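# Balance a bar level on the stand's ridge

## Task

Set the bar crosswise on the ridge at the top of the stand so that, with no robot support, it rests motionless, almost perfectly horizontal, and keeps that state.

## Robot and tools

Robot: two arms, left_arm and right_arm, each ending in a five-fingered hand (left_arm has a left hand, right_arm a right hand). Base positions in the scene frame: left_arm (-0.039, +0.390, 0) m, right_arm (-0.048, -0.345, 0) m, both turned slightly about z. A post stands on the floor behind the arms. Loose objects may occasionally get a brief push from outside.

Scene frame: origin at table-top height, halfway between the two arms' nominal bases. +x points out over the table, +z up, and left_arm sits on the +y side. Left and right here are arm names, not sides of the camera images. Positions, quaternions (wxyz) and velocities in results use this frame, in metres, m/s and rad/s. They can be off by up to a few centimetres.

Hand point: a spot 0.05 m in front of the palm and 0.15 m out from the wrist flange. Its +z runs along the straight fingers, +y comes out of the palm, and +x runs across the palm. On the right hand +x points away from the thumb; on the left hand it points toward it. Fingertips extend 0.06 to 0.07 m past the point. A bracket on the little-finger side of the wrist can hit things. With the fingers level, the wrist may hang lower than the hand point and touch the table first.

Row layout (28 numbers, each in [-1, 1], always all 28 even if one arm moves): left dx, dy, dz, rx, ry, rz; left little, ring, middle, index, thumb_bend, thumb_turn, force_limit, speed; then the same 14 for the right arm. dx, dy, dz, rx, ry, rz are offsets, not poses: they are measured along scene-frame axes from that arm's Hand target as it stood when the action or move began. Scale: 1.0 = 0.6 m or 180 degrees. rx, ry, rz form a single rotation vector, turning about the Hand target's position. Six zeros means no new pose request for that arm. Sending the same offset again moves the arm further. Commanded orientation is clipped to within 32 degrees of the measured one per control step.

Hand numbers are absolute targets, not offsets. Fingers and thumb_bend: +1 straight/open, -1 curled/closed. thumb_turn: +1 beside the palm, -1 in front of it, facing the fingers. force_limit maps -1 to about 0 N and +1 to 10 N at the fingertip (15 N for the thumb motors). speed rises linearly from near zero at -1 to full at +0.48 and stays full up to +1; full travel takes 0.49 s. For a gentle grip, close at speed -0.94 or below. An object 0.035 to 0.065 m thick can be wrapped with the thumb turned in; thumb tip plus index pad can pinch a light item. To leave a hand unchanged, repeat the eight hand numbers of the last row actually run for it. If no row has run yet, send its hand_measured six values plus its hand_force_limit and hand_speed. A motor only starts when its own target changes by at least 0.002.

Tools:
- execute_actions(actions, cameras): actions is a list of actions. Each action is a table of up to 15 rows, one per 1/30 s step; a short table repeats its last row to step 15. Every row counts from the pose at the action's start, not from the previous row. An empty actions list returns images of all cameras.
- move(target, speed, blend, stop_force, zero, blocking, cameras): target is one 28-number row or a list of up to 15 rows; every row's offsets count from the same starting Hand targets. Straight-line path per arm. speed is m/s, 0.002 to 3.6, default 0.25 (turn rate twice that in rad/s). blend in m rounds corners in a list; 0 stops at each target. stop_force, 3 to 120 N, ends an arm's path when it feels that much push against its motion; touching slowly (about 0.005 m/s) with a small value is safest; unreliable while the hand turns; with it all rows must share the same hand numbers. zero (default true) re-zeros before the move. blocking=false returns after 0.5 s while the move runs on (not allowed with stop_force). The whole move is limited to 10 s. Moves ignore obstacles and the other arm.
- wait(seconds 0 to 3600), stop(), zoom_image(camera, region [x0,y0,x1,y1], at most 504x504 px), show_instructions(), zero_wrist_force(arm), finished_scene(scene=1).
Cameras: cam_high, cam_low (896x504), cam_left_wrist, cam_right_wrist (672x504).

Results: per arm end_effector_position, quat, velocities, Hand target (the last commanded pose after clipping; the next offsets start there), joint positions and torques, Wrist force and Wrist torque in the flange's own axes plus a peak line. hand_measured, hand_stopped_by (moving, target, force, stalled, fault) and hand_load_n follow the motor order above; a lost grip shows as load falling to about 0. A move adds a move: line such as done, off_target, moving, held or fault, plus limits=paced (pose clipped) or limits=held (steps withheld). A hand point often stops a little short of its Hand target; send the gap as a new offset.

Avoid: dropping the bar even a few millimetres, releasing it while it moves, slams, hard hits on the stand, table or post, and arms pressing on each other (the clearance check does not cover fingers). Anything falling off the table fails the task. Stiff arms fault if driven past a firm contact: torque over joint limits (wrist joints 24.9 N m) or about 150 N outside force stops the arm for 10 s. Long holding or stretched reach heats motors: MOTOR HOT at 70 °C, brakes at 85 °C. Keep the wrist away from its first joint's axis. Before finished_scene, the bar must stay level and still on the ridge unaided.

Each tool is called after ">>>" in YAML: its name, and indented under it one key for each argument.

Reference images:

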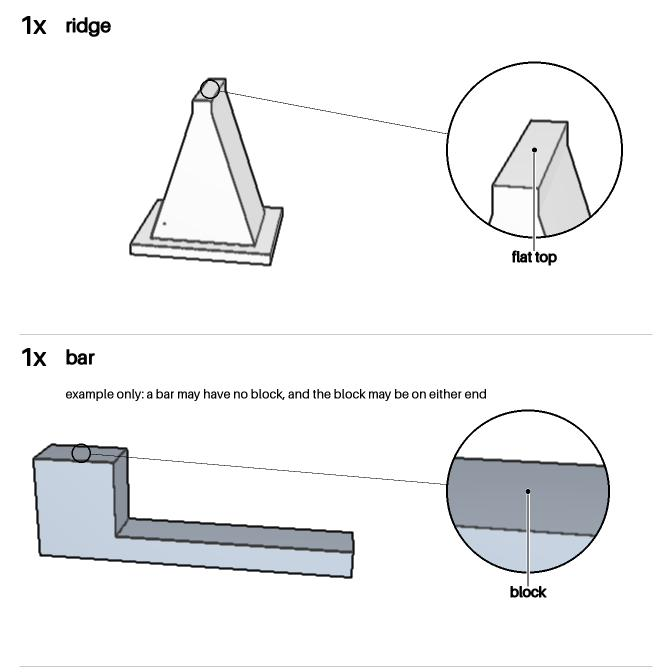

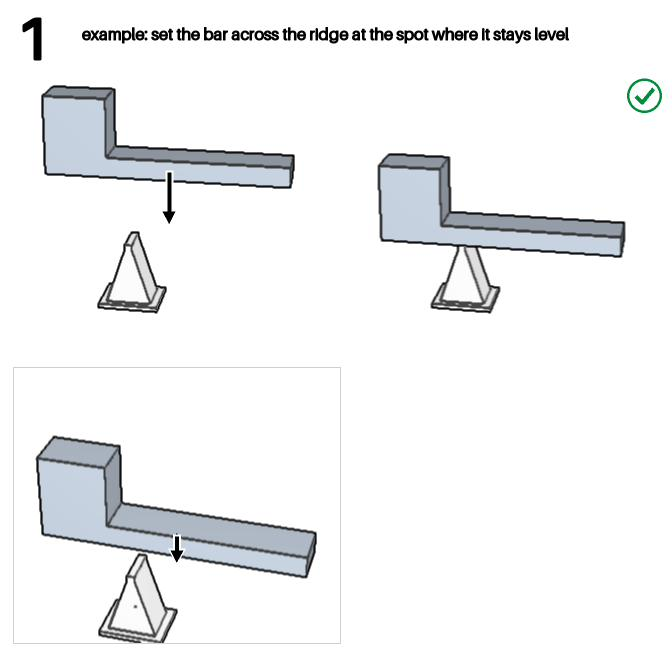

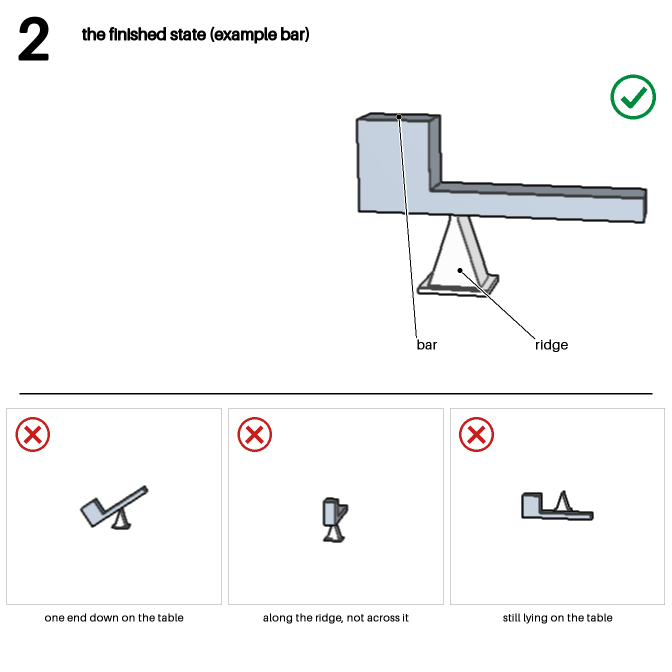

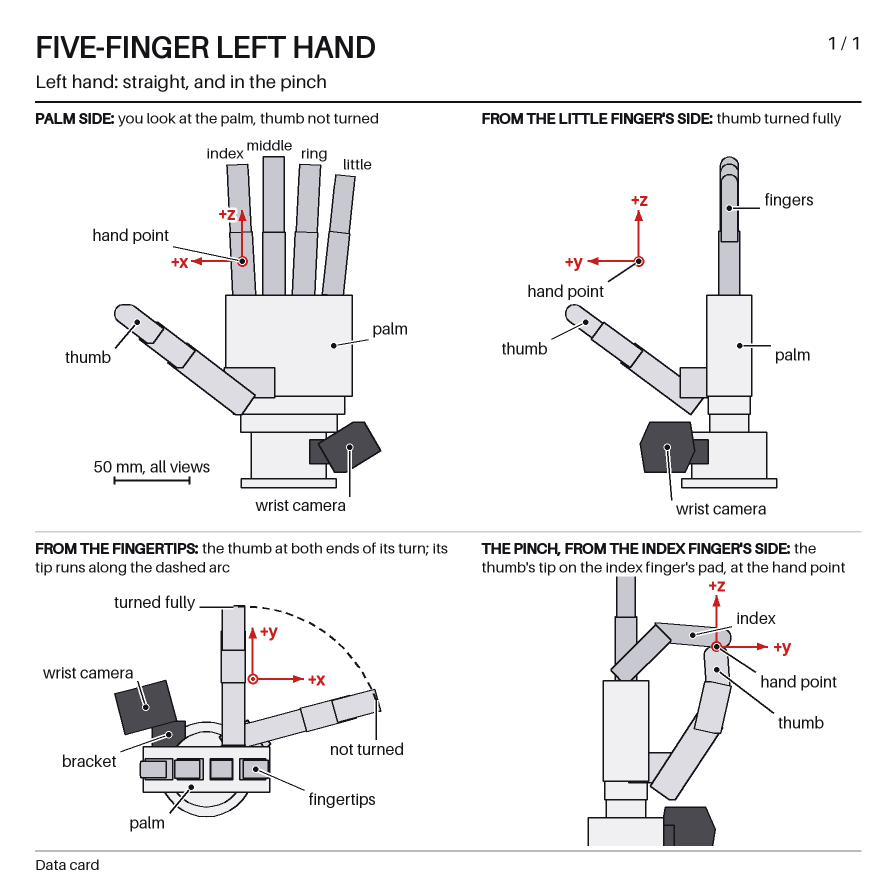

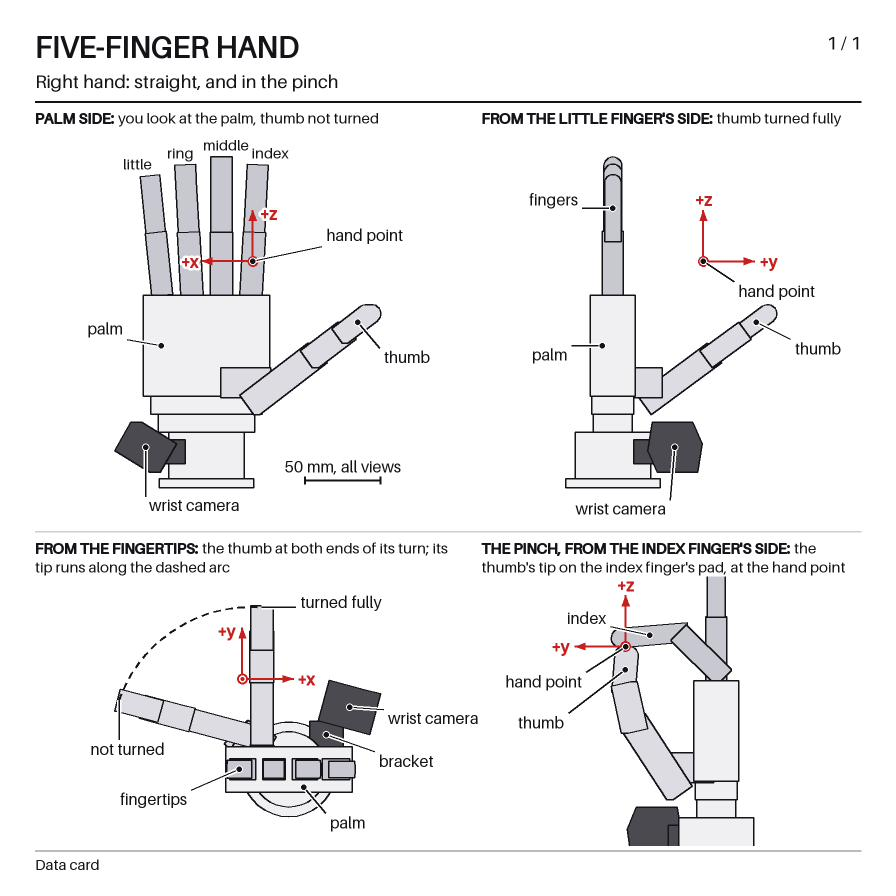

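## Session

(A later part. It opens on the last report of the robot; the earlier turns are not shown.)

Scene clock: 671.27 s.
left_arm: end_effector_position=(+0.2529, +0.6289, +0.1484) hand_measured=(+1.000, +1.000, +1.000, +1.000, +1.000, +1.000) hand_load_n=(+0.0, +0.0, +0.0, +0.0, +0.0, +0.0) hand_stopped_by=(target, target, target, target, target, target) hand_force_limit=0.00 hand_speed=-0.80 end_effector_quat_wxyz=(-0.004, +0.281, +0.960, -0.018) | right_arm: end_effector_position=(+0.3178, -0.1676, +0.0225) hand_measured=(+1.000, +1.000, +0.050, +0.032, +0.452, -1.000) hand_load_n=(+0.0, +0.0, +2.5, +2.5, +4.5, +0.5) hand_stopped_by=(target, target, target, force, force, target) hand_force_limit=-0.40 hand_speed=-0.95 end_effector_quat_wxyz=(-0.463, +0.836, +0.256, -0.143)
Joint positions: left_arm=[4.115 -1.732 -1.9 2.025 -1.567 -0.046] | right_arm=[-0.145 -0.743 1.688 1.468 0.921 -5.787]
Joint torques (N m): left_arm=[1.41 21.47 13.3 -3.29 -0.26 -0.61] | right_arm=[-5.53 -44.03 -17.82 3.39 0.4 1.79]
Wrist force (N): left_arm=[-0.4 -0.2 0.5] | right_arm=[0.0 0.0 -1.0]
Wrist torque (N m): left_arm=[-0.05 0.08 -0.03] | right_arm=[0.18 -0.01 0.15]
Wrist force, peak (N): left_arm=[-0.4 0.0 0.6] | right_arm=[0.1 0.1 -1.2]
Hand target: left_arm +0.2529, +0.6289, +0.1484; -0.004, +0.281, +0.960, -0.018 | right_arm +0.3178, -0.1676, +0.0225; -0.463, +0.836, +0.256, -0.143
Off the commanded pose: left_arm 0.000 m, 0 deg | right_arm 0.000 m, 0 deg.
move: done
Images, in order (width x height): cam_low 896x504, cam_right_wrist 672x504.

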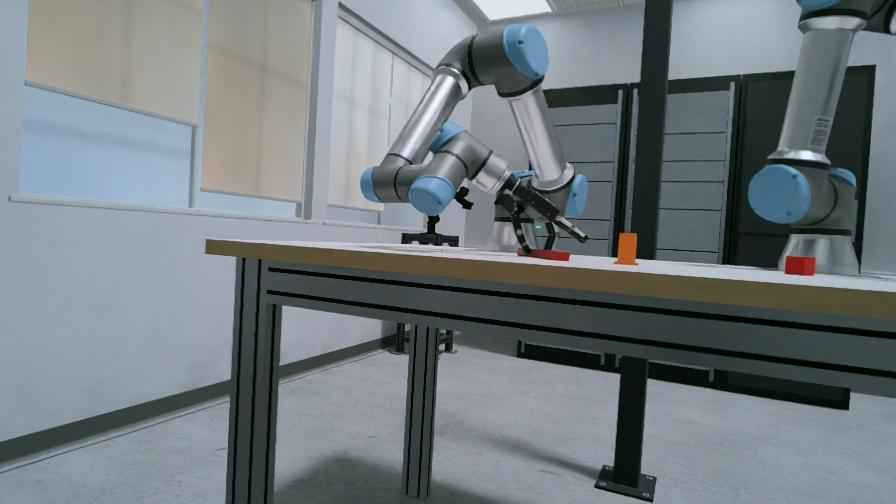

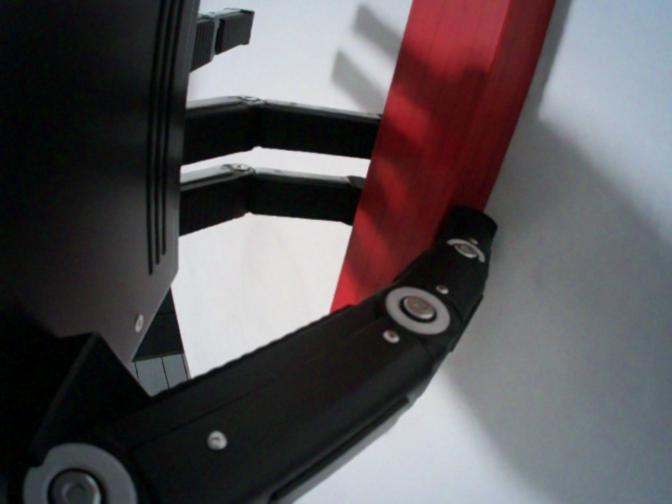

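>>> zero_wrist_force:
  arm: "right_arm"

>>> move:
  target: [0,0,0,0,0,0,1,1,1,1,1,1,0,-0.8, 0,0,0.03,0,0,0,1,1,0.05,-0.3,0.01,-1,-0.4,-0.95]
  speed: 0.02
  cameras: ["cam_right_wrist","cam_low"]

>>> zoom_image:
  camera: "cam_low"
  region: [490, 210, 590, 270]

Wrist force sensor zeroed.

Scene clock: 689.10 s.
left_arm: end_effector_position=(+0.2529, +0.6289, +0.1484) hand_measured=(+1.000, +1.000, +1.000, +1.000, +1.000, +1.000) hand_load_n=(+0.0, +0.0, +0.0, +0.0, +0.0, +0.0) hand_stopped_by=(target, target, target, target, target, target) hand_force_limit=0.00 hand_speed=-0.80 end_effector_quat_wxyz=(-0.004, +0.281, +0.960, -0.018) | right_arm: end_effector_position=(+0.3178, -0.1676, +0.0407) hand_measured=(+1.000, +1.000, +0.050, +0.032, +0.452, -1.000) hand_load_n=(+0.0, +0.0, +3.0, +2.5, +4.0, +0.0) hand_stopped_by=(target, target, target, force, force, target) hand_force_limit=-0.40 hand_speed=-0.95 end_effector_quat_wxyz=(-0.463, +0.836, +0.256, -0.143)
Joint positions: left_arm=[4.115 -1.732 -1.9 2.025 -1.567 -0.046] | right_arm=[-0.145 -0.777 1.69 1.5 0.921 -5.787]
Joint torques (N m): left_arm=[0.23 20.86 13.2 -3.47 -0.22 -0.8] | right_arm=[-3.47 -27.42 -1.06 0.64 0.76 1.73]
Wrist force (N, zeroed by zero_wrist_force on right_arm): left_arm=[-0.4 0.0 0.5] | right_arm=[-0.1 1.3 0.9]
Wrist torque (N m, zeroed by zero_wrist_force on right_arm): left_arm=[-0.02 0.08 -0.03] | right_arm=[0.04 -0.03 0.05]
Wrist force, peak (N, zeroed by zero_wrist_force on right_arm): left_arm=[-0.4 -0.3 0.7] | right_arm=[-0.1 1.5 1.4]
Hand target: left_arm +0.2529, +0.6289, +0.1484; -0.004, +0.281, +0.960, -0.018 | right_arm +0.3178, -0.1676, +0.0405; -0.463, +0.836, +0.256, -0.143
Off the commanded pose: left_arm 0.000 m, 0 deg | right_arm 0.000 m, 0 deg.
move: done
Images, in order (width x height): cam_low 896x504, cam_right_wrist 672x504.

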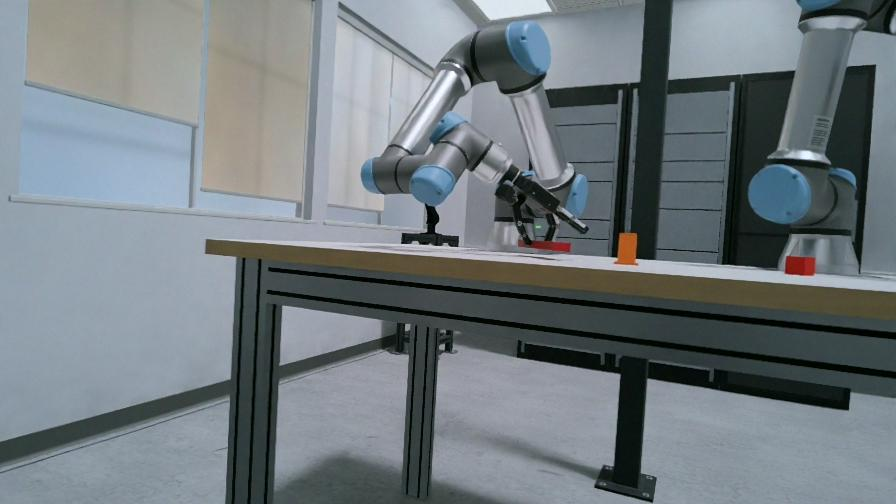

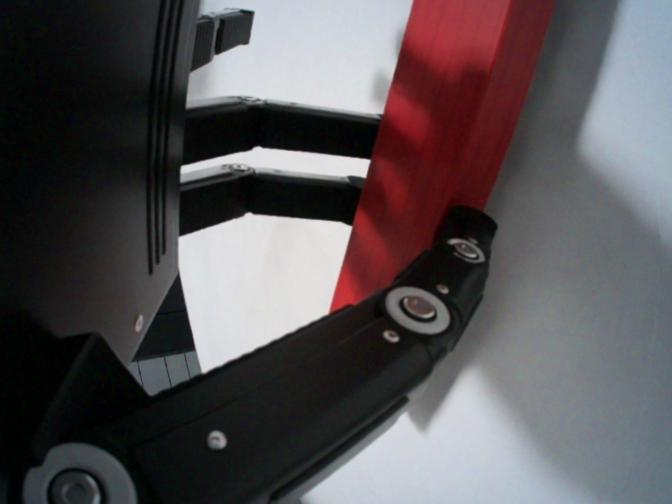

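Scaled by 5.040 from the camera's image (finer frame: 1280x720).

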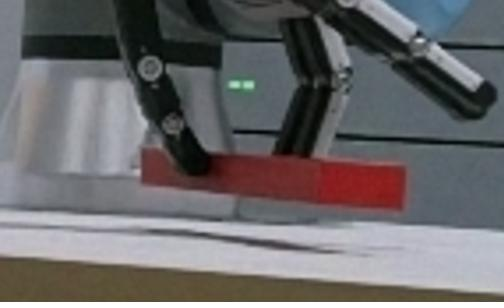

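>>> move:
  target: [0,0,0,0,0,0,1,1,1,1,1,1,0,-0.8, 0,0,0.133,0,0,0,1,1,0.05,-0.3,0.01,-1,-0.4,-0.95]
  speed: 0.04
  cameras: ["cam_right_wrist","cam_low","cam_high"]

>>> zoom_image:
  camera: "cam_low"
  region: [490, 170, 590, 230]

>>> zoom_image:
  camera: "cam_high"
  region: [360, 120, 480, 240]

>>> wait:
  seconds: 0.5

>>> wait:
  seconds: 0.5

Scene clock: 710.73 s.
left_arm: end_effector_position=(+0.2529, +0.6289, +0.1484) hand_measured=(+1.000, +1.000, +1.000, +1.000, +1.000, +1.000) hand_load_n=(+0.0, +0.0, +0.0, +0.0, +0.0, +0.0) hand_stopped_by=(target, target, target, target, target, target) hand_force_limit=0.00 hand_speed=-0.80 end_effector_quat_wxyz=(-0.004, +0.281, +0.960, -0.018) | right_arm: end_effector_position=(+0.3179, -0.1676, +0.1204) hand_measured=(+1.000, +1.000, +0.050, +0.032, +0.452, -1.000) hand_load_n=(+0.0, +0.0, +3.0, +2.5, +4.0, +0.5) hand_stopped_by=(target, target, target, force, force, target) hand_force_limit=-0.40 hand_speed=-0.95 end_effector_quat_wxyz=(-0.463, +0.836, +0.256, -0.142) end_effector_velocity=(+0.000, +0.000, -0.002) end_effector_angular_velocity=(+0.000, -0.002, -0.001)
Joint positions: left_arm=[4.115 -1.732 -1.9 2.025 -1.567 -0.046] | right_arm=[-0.145 -0.918 1.677 1.654 0.921 -5.787]
Joint velocities: left_arm=[within noise] | right_arm=[0 0.003 0 -0.005 -0.001 0]
Joint torques (N m): left_arm=[1.56 20.15 13.53 -3.2 -0.15 -0.38] | right_arm=[1.57 -24.98 -9.16 0.68 -0.51 1.66]
Wrist force (N, zeroed by zero_wrist_force on right_arm): left_arm=[-0.2 -0.2 0.7] | right_arm=[-0.2 1.3 1.0]
Wrist torque (N m, zeroed by zero_wrist_force on right_arm): left_arm=[-0.06 0.05 -0.02] | right_arm=[0.02 -0.02 0.04]
Wrist force, peak (N, zeroed by zero_wrist_force on right_arm): left_arm=[-0.7 -0.1 0.5] | right_arm=[-0.2 1.9 1.6]
Hand target: left_arm +0.2529, +0.6289, +0.1484; -0.004, +0.281, +0.960, -0.018 | right_arm +0.3178, -0.1676, +0.1203; -0.463, +0.836, +0.256, -0.143
Off the commanded pose: left_arm 0.000 m, 0 deg | right_arm 0.000 m, 0 deg.
move: done
Images, in order (width x height): cam_high 896x504, cam_low 896x504, cam_right_wrist 672x504.

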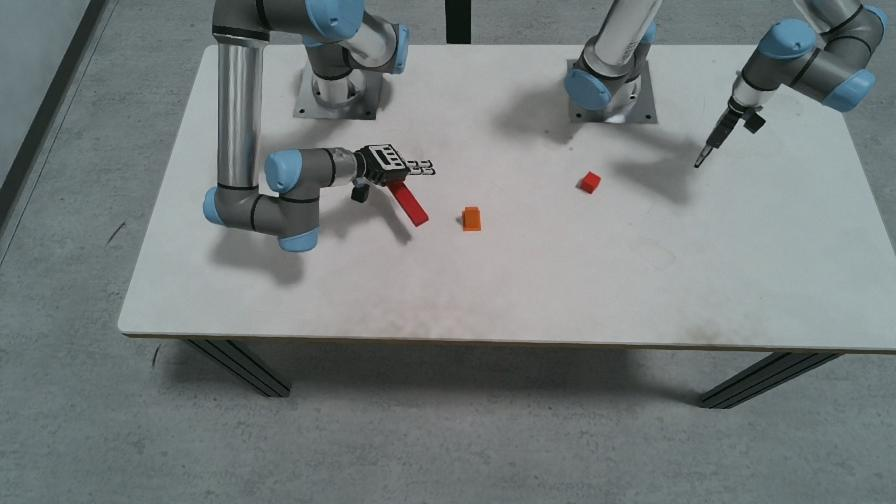

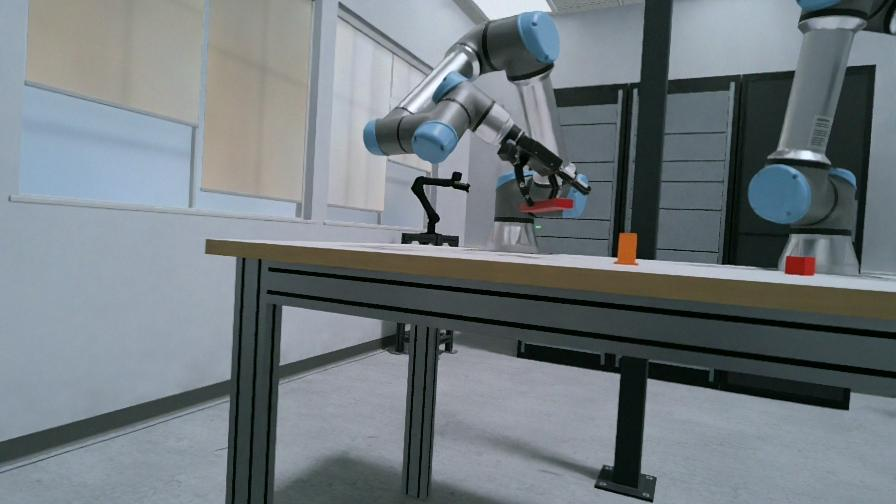

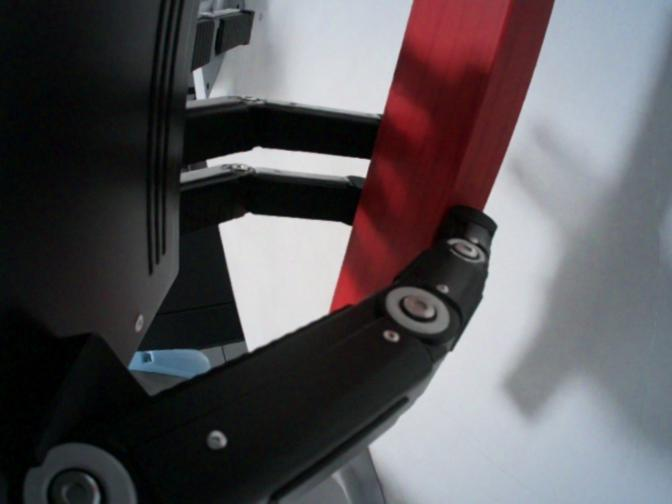

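Scaled by 5.040 from the camera's image (finer frame: 1280x720).

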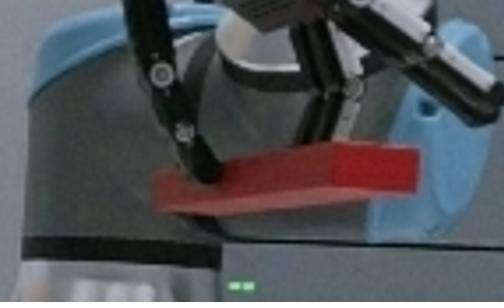

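Scaled by 4.200 from the camera's image (finer frame: 1280x720).

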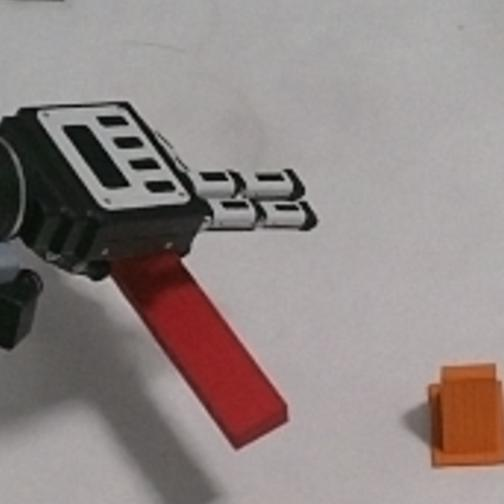

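Scene clock: 711.23 s.
left_arm: end_effector_position=(+0.2529, +0.6289, +0.1484) hand_measured=(+1.000, +1.000, +1.000, +1.000, +1.000, +1.000) hand_load_n=(+0.0, +0.0, +0.0, +0.0, -0.5, +0.0) hand_stopped_by=(target, target, target, target, target, target) hand_force_limit=0.00 hand_speed=-0.80 end_effector_quat_wxyz=(-0.004, +0.281, +0.960, -0.018) | right_arm: end_effector_position=(+0.3178, -0.1676, +0.1203) hand_measured=(+1.000, +1.000, +0.050, +0.032, +0.452, -1.000) hand_load_n=(+0.0, +0.0, +3.0, +2.5, +4.5, +0.5) hand_stopped_by=(target, target, target, force, force, target) hand_force_limit=-0.40 hand_speed=-0.95 end_effector_quat_wxyz=(-0.463, +0.836, +0.256, -0.143)
Joint positions: left_arm=[4.115 -1.732 -1.9 2.025 -1.567 -0.046] | right_arm=[-0.145 -0.917 1.677 1.654 0.921 -5.787]
Joint torques (N m): left_arm=[-0.21 21.54 12.88 -3.57 -0.1 -0.44] | right_arm=[1.69 -26.89 -2.26 1.51 -0.58 1.05]
Wrist force (N, zeroed by zero_wrist_force on right_arm): left_arm=[-0.4 0.2 0.4] | right_arm=[-0.1 1.2 1.2]
Wrist torque (N m, zeroed by zero_wrist_force on right_arm): left_arm=[0.00 0.07 -0.04] | right_arm=[0.01 -0.04 0.04]
Wrist force, peak (N, zeroed by zero_wrist_force on right_arm): left_arm=[-0.5 0.1 0.6] | right_arm=[-0.2 1.4 1.1]
Hand target: left_arm +0.2529, +0.6289, +0.1484; -0.004, +0.281, +0.960, -0.018 | right_arm +0.3178, -0.1676, +0.1203; -0.463, +0.836, +0.256, -0.143
Off the commanded pose: left_arm 0.000 m, 0 deg | right_arm 0.000 m, 0 deg.
wait: 0.50 s; at rest by 0.17 s

Scene clock: 711.73 s.
left_arm: end_effector_position=(+0.2529, +0.6289, +0.1484) hand_measured=(+1.000, +1.000, +1.000, +1.000, +1.000, +1.000) hand_load_n=(+0.0, +0.0, +0.0, +0.0, -0.5, +0.0) hand_stopped_by=(target, target, target, target, target, target) hand_force_limit=0.00 hand_speed=-0.80 end_effector_quat_wxyz=(-0.004, +0.281, +0.960, -0.018) | right_arm: end_effector_position=(+0.3178, -0.1676, +0.1203) hand_measured=(+1.000, +1.000, +0.050, +0.032, +0.452, -1.000) hand_load_n=(+0.0, +0.0, +3.5, +2.0, +4.5, +0.5) hand_stopped_by=(target, target, target, force, force, target) hand_force_limit=-0.40 hand_speed=-0.95 end_effector_quat_wxyz=(-0.463, +0.836, +0.256, -0.143)
Joint positions: left_arm=[4.115 -1.732 -1.9 2.025 -1.567 -0.046] | right_arm=[-0.145 -0.917 1.677 1.654 0.921 -5.787]
Joint torques (N m): left_arm=[-0.15 21.2 13.44 -3.37 -0.13 -0.63] | right_arm=[1.86 -26.5 -2.35 2.01 -0.48 0.39]
Wrist force (N, zeroed by zero_wrist_force on right_arm): left_arm=[-0.2 -0.2 0.5] | right_arm=[-0.1 1.2 1.0]
Wrist torque (N m, zeroed by zero_wrist_force on right_arm): left_arm=[-0.05 0.05 -0.02] | right_arm=[0.01 -0.03 0.04]
Wrist force, peak (N, zeroed by zero_wrist_force on right_arm): left_arm=[-0.2 0.1 0.7] | right_arm=[-0.1 1.5 1.1]
Hand target: left_arm +0.2529, +0.6289, +0.1484; -0.004, +0.281, +0.960, -0.018 | right_arm +0.3178, -0.1676, +0.1203; -0.463, +0.836, +0.256, -0.143
Off the commanded pose: left_arm 0.000 m, 0 deg | right_arm 0.000 m, 0 deg.
wait: 0.50 s; at rest by 0.17 s

>>> move:
  target: [0,0,0,0,0,0,1,1,1,1,1,1,0,-0.8, 0.0503,0.301,0.033,0,0,-0.183,1,1,0.05,-0.3,0.01,-1,-0.4,-0.95]
  speed: 0.08
  cameras: ["cam_right_wrist","cam_low","cam_high"]

>>> zoom_image:
  camera: "cam_low"
  region: [560, 150, 700, 280]

>>> zoom_image:
  camera: "cam_high"
  region: [380, 120, 540, 260]

Scene clock: 764.13 s.
left_arm: end_effector_position=(+0.2529, +0.6289, +0.1484) hand_measured=(+1.000, +1.000, +1.000, +1.000, +1.000, +1.000) hand_load_n=(+0.0, +0.0, +0.0, +0.0, +0.0, +0.0) hand_stopped_by=(target, target, target, target, target, target) hand_force_limit=0.00 hand_speed=-0.80 end_effector_quat_wxyz=(-0.004, +0.281, +0.960, -0.018) | right_arm: end_effector_position=(+0.3480, +0.0130, +0.1402) hand_measured=(+1.000, +1.000, +0.050, +0.032, +0.452, -1.000) hand_load_n=(+0.0, +0.0, +3.0, +2.5, +4.5, +0.0) hand_stopped_by=(target, target, target, force, force, target) hand_force_limit=-0.40 hand_speed=-0.95 end_effector_quat_wxyz=(-0.485, +0.875, +0.008, -0.005)
Joint positions: left_arm=[4.115 -1.732 -1.9 2.025 -1.567 -0.046] | right_arm=[0.139 -1.064 1.59 0.914 0.564 -4.556]
Joint torques (N m): left_arm=[0.12 21.28 12.99 -3.3 0.01 -0.78] | right_arm=[-7.86 -24.43 -5.81 0.76 -3.66 1.72]
Wrist force (N, zeroed by zero_wrist_force on right_arm): left_arm=[-0.6 -0.3 0.6] | right_arm=[0.1 1.0 1.5]
Wrist torque (N m, zeroed by zero_wrist_force on right_arm): left_arm=[-0.07 0.10 -0.03] | right_arm=[-0.04 -0.06 0.01]
Wrist force, peak (N, zeroed by zero_wrist_force on right_arm): left_arm=[-0.6 0.0 0.6] | right_arm=[0.4 1.4 1.7]
Hand target: left_arm +0.2529, +0.6289, +0.1484; -0.004, +0.281, +0.960, -0.018 | right_arm +0.3480, +0.0130, +0.1401; -0.485, +0.875, +0.008, -0.005
Off the commanded pose: left_arm 0.000 m, 0 deg | right_arm 0.000 m, 0 deg.
move: done
Images, in order (width x height): cam_high 896x504, cam_low 896x504, cam_right_wrist 672x504.

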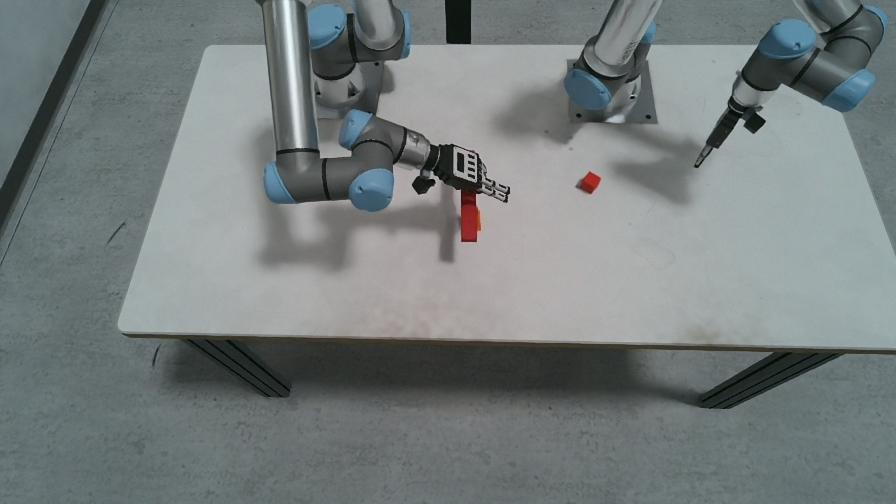

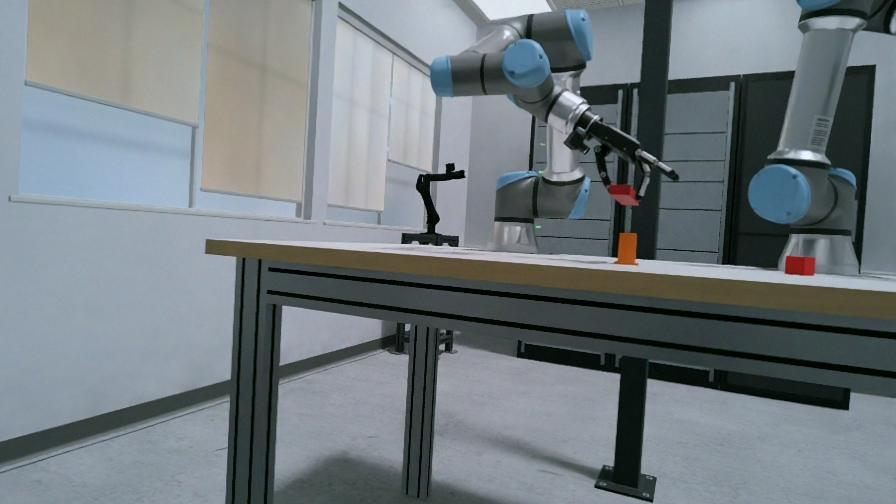

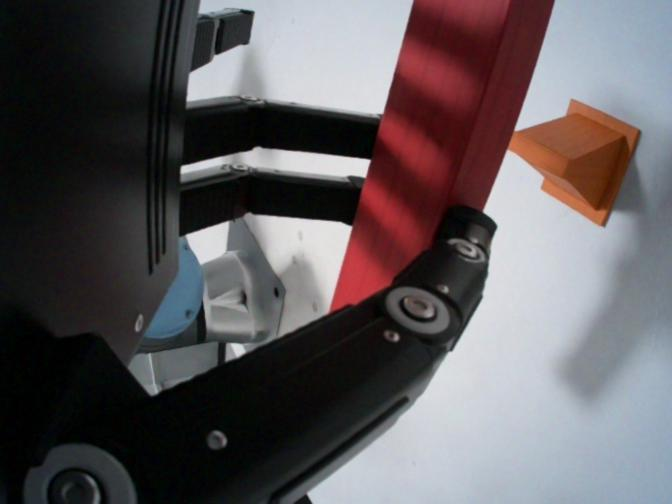

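Scaled by 3.600 from the camera's image (finer frame: 1280x720).

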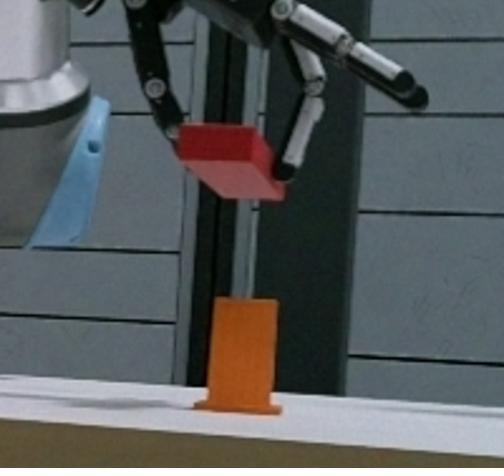

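Scaled by 3.150 from the camera's image (finer frame: 1280x720).

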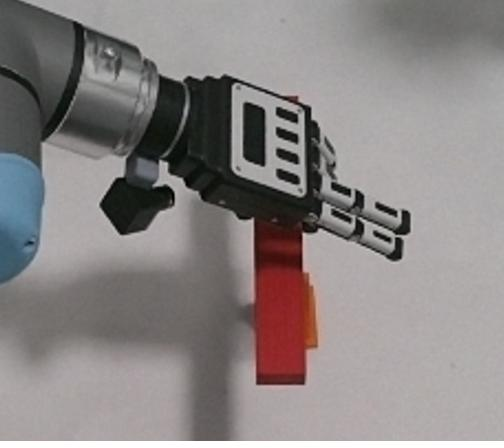

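>>> move:
  target:
    - [0,0,0.35,0,0,0,1,1,1,1,1,1,0,-0.8, 0,0,0,0,0,0,1,1,0.05,-0.3,0.01,-1,-0.4,-0.95]
    - [0.212,-0.282,0.42,-0.136,0.3686,0.6732,1,1,1,1,1,1,0,-0.8, 0,0,0,0,0,0,1,1,0.05,-0.3,0.01,-1,-0.4,-0.95]
  speed: 0.3
  blend: 0.03
  cameras: ["all"]

Scene clock: 875.03 s.
left_arm: end_effector_position=(+0.3801, +0.4597, +0.4004) hand_measured=(+1.000, +1.000, +1.000, +1.000, +1.000, +1.000) hand_load_n=(+0.0, +0.0, +0.0, +0.0, +0.0, +0.0) hand_stopped_by=(target, target, target, target, target, target) hand_force_limit=0.00 hand_speed=-0.80 end_effector_quat_wxyz=(+0.367, +0.692, -0.549, +0.292) | right_arm: end_effector_position=(+0.3480, +0.0130, +0.1401) hand_measured=(+1.000, +1.000, +0.050, +0.032, +0.452, -1.000) hand_load_n=(+0.0, +0.0, +3.0, +2.5, +4.5, +0.5) hand_stopped_by=(target, target, target, force, force, target) hand_force_limit=-0.40 hand_speed=-0.95 end_effector_quat_wxyz=(-0.485, +0.875, +0.008, -0.005)
Joint positions: left_arm=[3.969 -2.141 -1.229 0.979 -0.963 -2.289] | right_arm=[0.139 -1.064 1.59 0.914 0.564 -4.556]
Joint torques (N m): left_arm=[-5.16 29.61 19.35 -4.14 0.85 -1.27] | right_arm=[-8.4 -25.99 -14.34 3.68 -3.6 -1.86]
Wrist force (N, zeroed by zero_wrist_force on right_arm): left_arm=[-2.9 -0.7 -0.4] | right_arm=[0.1 1.2 1.1]
Wrist torque (N m, zeroed by zero_wrist_force on right_arm): left_arm=[0.01 0.47 -0.34] | right_arm=[0.01 -0.05 -0.04]
Wrist force, peak (N, zeroed by zero_wrist_force on right_arm): left_arm=[-3.4 -0.5 -0.2] | right_arm=[0.1 1.4 1.5]
Hand target: left_arm +0.3801, +0.4597, +0.4004; +0.367, +0.692, -0.549, +0.292 | right_arm +0.3480, +0.0130, +0.1401; -0.485, +0.875, +0.008, -0.005
Off the commanded pose: left_arm 0.000 m, 0 deg | right_arm 0.000 m, 0 deg.
move: done

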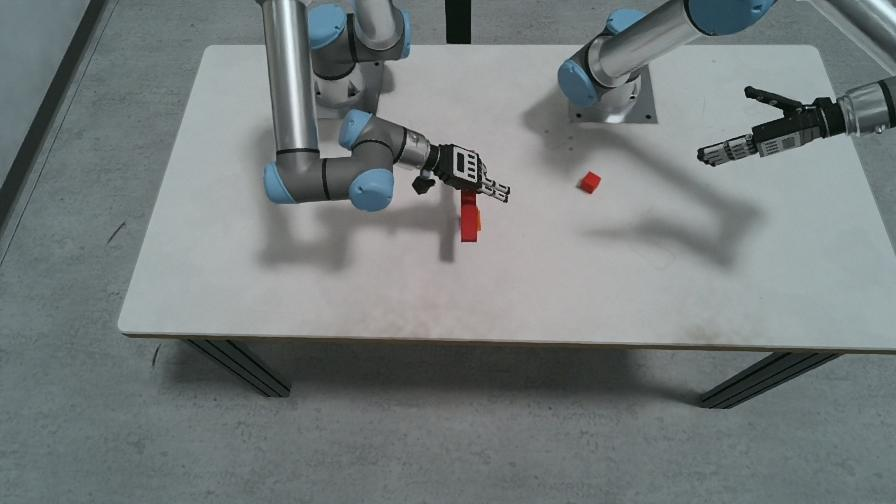

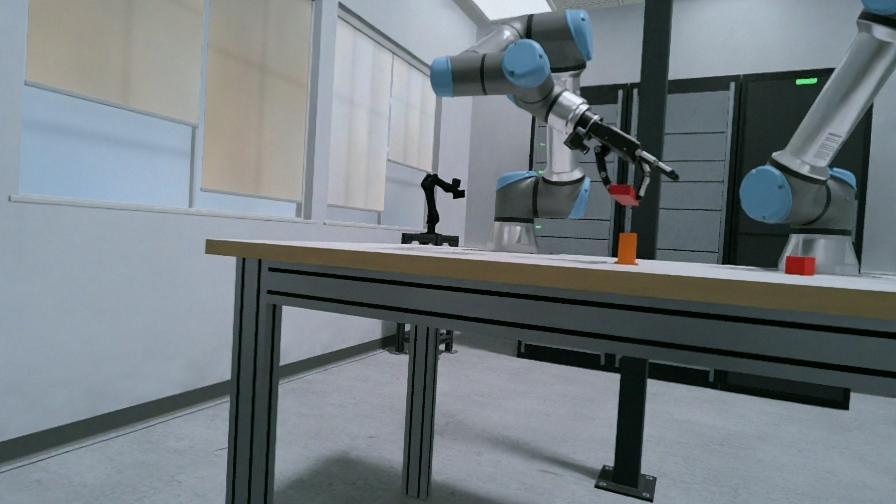

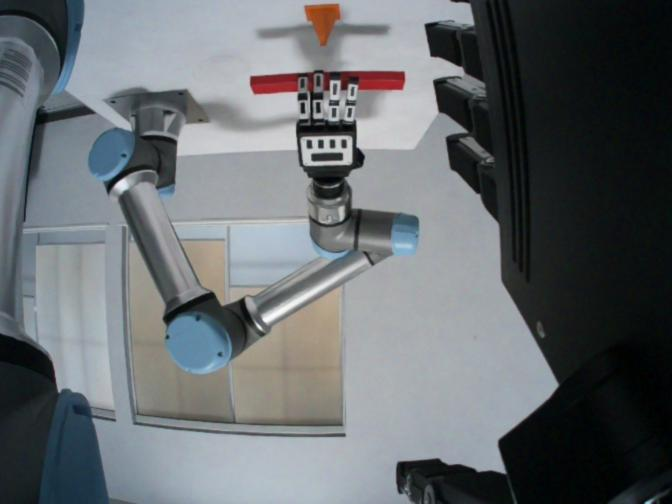

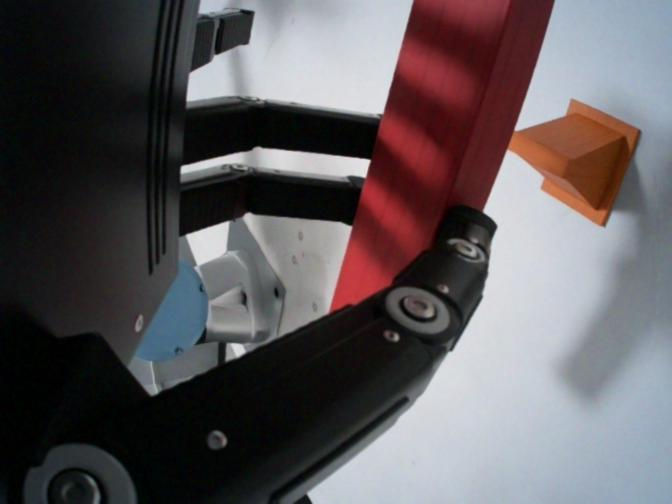

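>>> move:
  target: [-0.03,-0.2,-0.47,0,0,0,1,1,1,1,1,1,0,-0.8, 0,0,0,0,0,0,1,1,0.05,-0.3,0.01,-1,-0.4,-0.95]
  speed: 0.2
  cameras: ["cam_left_wrist","cam_high"]

>>> zoom_image:
  camera: "cam_left_wrist"
  region: [200, 60, 560, 330]

Scene clock: 892.60 s.
left_arm: end_effector_position=(+0.3621, +0.3397, +0.1185) hand_measured=(+1.000, +1.000, +1.000, +1.000, +1.000, +1.000) hand_load_n=(+0.0, +0.0, +0.0, +0.0, +0.0, +0.0) hand_stopped_by=(target, target, target, target, target, target) hand_force_limit=0.00 hand_speed=-0.80 end_effector_quat_wxyz=(+0.368, +0.692, -0.549, +0.292) | right_arm: end_effector_position=(+0.3480, +0.0130, +0.1401) hand_measured=(+1.000, +1.000, +0.050, +0.032, +0.452, -1.000) hand_load_n=(+0.0, +0.0, +3.0, +2.5, +4.0, +0.5) hand_stopped_by=(target, target, target, force, force, target) hand_force_limit=-0.40 hand_speed=-0.95 end_effector_quat_wxyz=(-0.485, +0.875, +0.008, -0.005)
Joint positions: left_arm=[3.817 -2.356 -1.688 1.737 -0.856 -2.426] | right_arm=[0.139 -1.064 1.59 0.914 0.564 -4.556]
Joint torques (N m): left_arm=[2.6 35.23 15.59 -0.24 -1.08 2.01] | right_arm=[-7.77 -27.84 -22.51 3.73 -3.38 -1.89]
Wrist force (N, zeroed by zero_wrist_force on right_arm): left_arm=[-3.1 -1.0 -0.4] | right_arm=[0.1 1.1 1.1]
Wrist torque (N m, zeroed by zero_wrist_force on right_arm): left_arm=[-0.02 0.49 -0.29] | right_arm=[0.00 -0.05 -0.04]
Wrist force, peak (N, zeroed by zero_wrist_force on right_arm): left_arm=[-3.9 -1.3 1.4] | right_arm=[0.2 1.3 1.6]
Hand target: left_arm +0.3621, +0.3397, +0.1184; +0.367, +0.692, -0.549, +0.292 | right_arm +0.3480, +0.0130, +0.1401; -0.485, +0.875, +0.008, -0.005
Off the commanded pose: left_arm 0.000 m, 0 deg | right_arm 0.000 m, 0 deg.
move: done
Images, in order (width x height): cam_high 896x504, cam_left_wrist 672x504.

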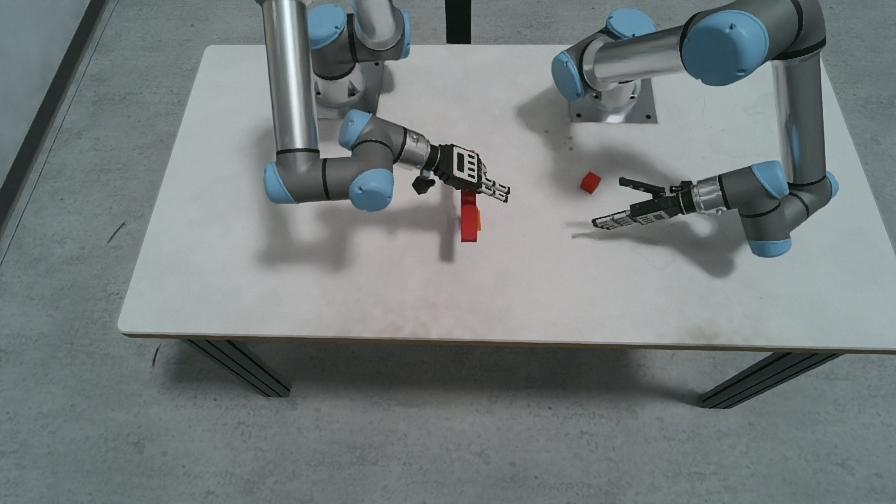

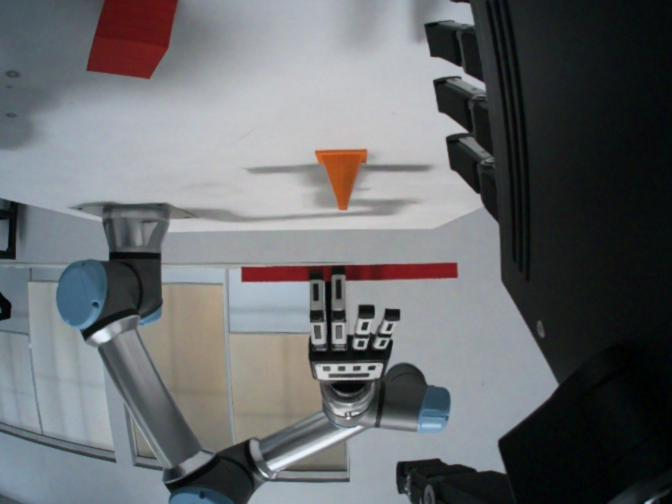

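Scaled by 1.400 from the camera's image (finer frame: 960x720).

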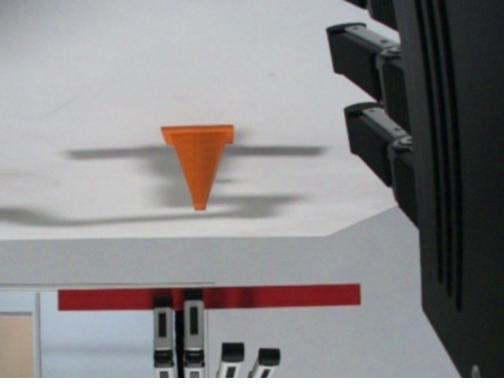

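>>> execute_actions:
  actions: []
  cameras: ["cam_low","cam_high","cam_left_wrist"]

>>> zoom_image:
  camera: "cam_low"
  region: [590, 180, 670, 270]

>>> zoom_image:
  camera: "cam_high"
  region: [430, 140, 520, 260]

Scene clock: 920.10 s.
left_arm: end_effector_position=(+0.3621, +0.3397, +0.1184) hand_measured=(+1.000, +1.000, +1.000, +1.000, +1.000, +1.000) hand_load_n=(+0.5, +0.0, +0.0, +0.0, -0.5, -0.5) hand_stopped_by=(target, target, target, target, target, target) hand_force_limit=0.00 hand_speed=-0.80 end_effector_quat_wxyz=(+0.367, +0.692, -0.549, +0.292) | right_arm: end_effector_position=(+0.3480, +0.0130, +0.1401) hand_measured=(+1.000, +1.000, +0.050, +0.032, +0.452, -1.000) hand_load_n=(+0.0, +0.0, +3.0, +2.5, +4.5, +0.5) hand_stopped_by=(target, target, target, force, force, target) hand_force_limit=-0.40 hand_speed=-0.95 end_effector_quat_wxyz=(-0.485, +0.875, +0.008, -0.005)
Joint positions: left_arm=[3.817 -2.356 -1.688 1.737 -0.856 -2.426] | right_arm=[0.139 -1.064 1.59 0.914 0.564 -4.556]
Joint velocities: within noise
Joint torques (N m): left_arm=[0.58 28.54 17.9 -0.16 -0.93 2.36] | right_arm=[-6.49 -28.47 -22.19 3.68 -3.32 -1.95]
Wrist force (N, zeroed by zero_wrist_force on right_arm): left_arm=[-2.9 -1.0 -0.2] | right_arm=[0.0 1.2 1.2]
Wrist torque (N m, zeroed by zero_wrist_force on right_arm): left_arm=[-0.04 0.47 -0.28] | right_arm=[0.00 -0.04 -0.04]
Wrist force, peak (N, zeroed by zero_wrist_force on right_arm): left_arm=[-3.1 -1.2 -0.3] | right_arm=[0.0 1.4 1.4]
Hand target: left_arm +0.3621, +0.3397, +0.1184; +0.367, +0.692, -0.549, +0.292 | right_arm +0.3480, +0.0130, +0.1401; -0.485, +0.875, +0.008, -0.005
Off the commanded pose: left_arm 0.000 m, 0 deg | right_arm 0.000 m, 0 deg.
Images, in order (width x height): cam_high 896x504, cam_low 896x504, cam_left_wrist 672x504.

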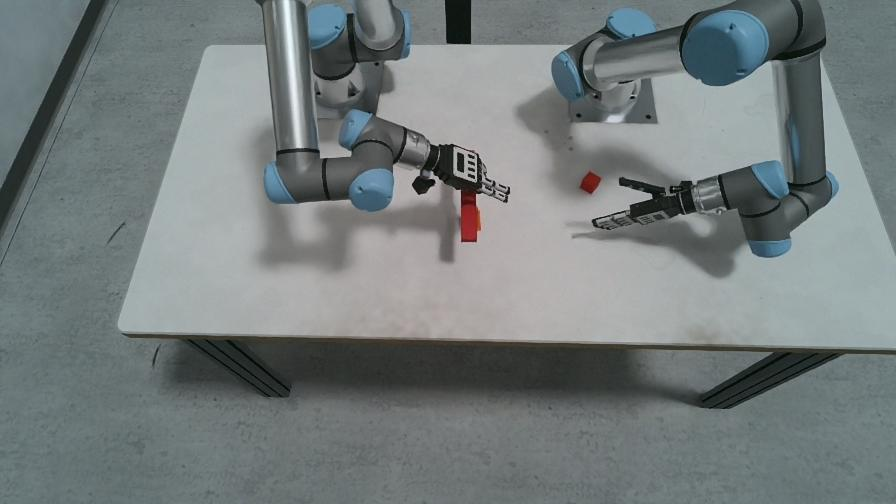

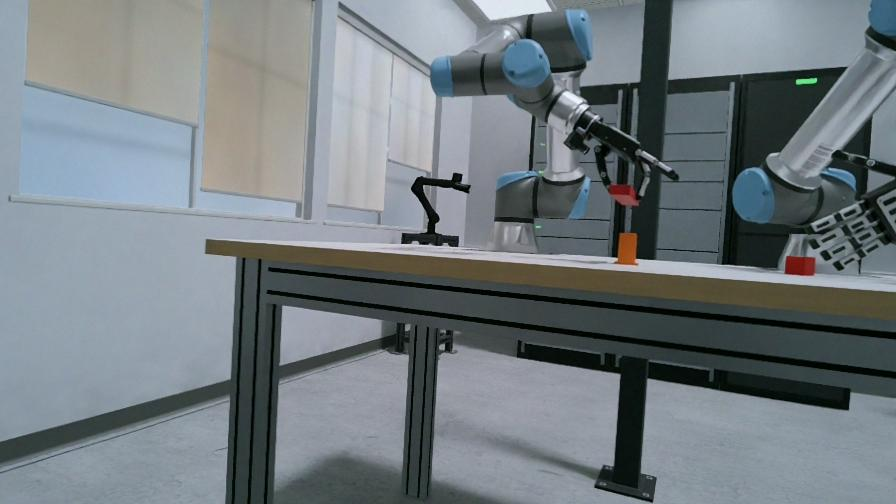

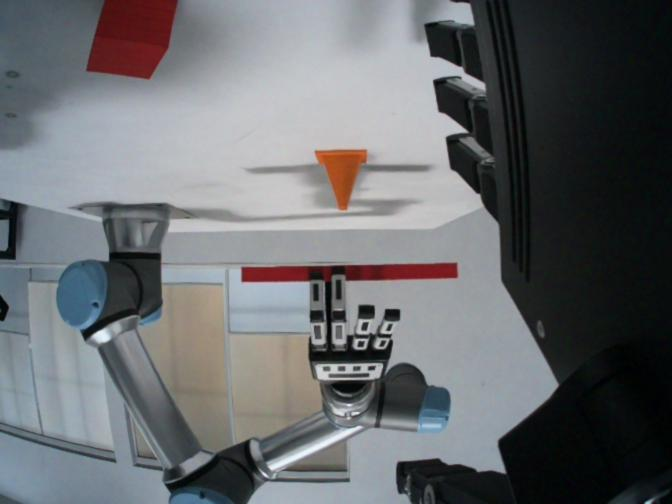

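Scaled by 5.600 from the camera's image (finer frame: 1280x720).

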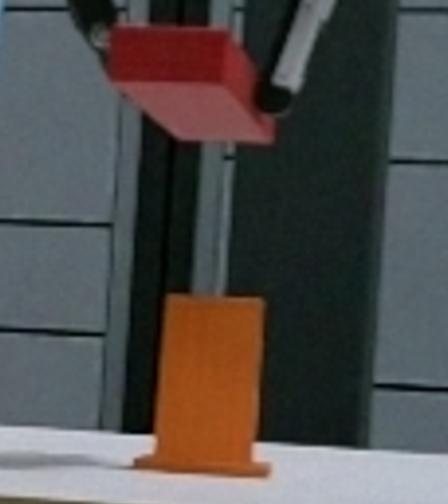

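Scaled by 4.200 from the camera's image (finer frame: 1280x720).

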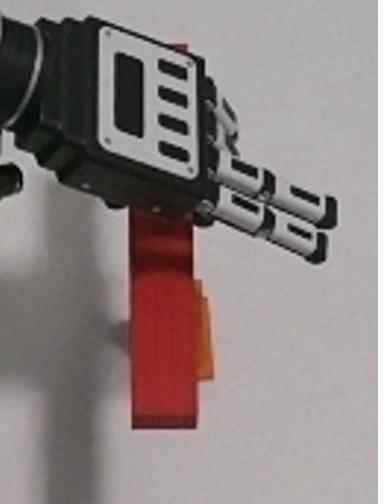

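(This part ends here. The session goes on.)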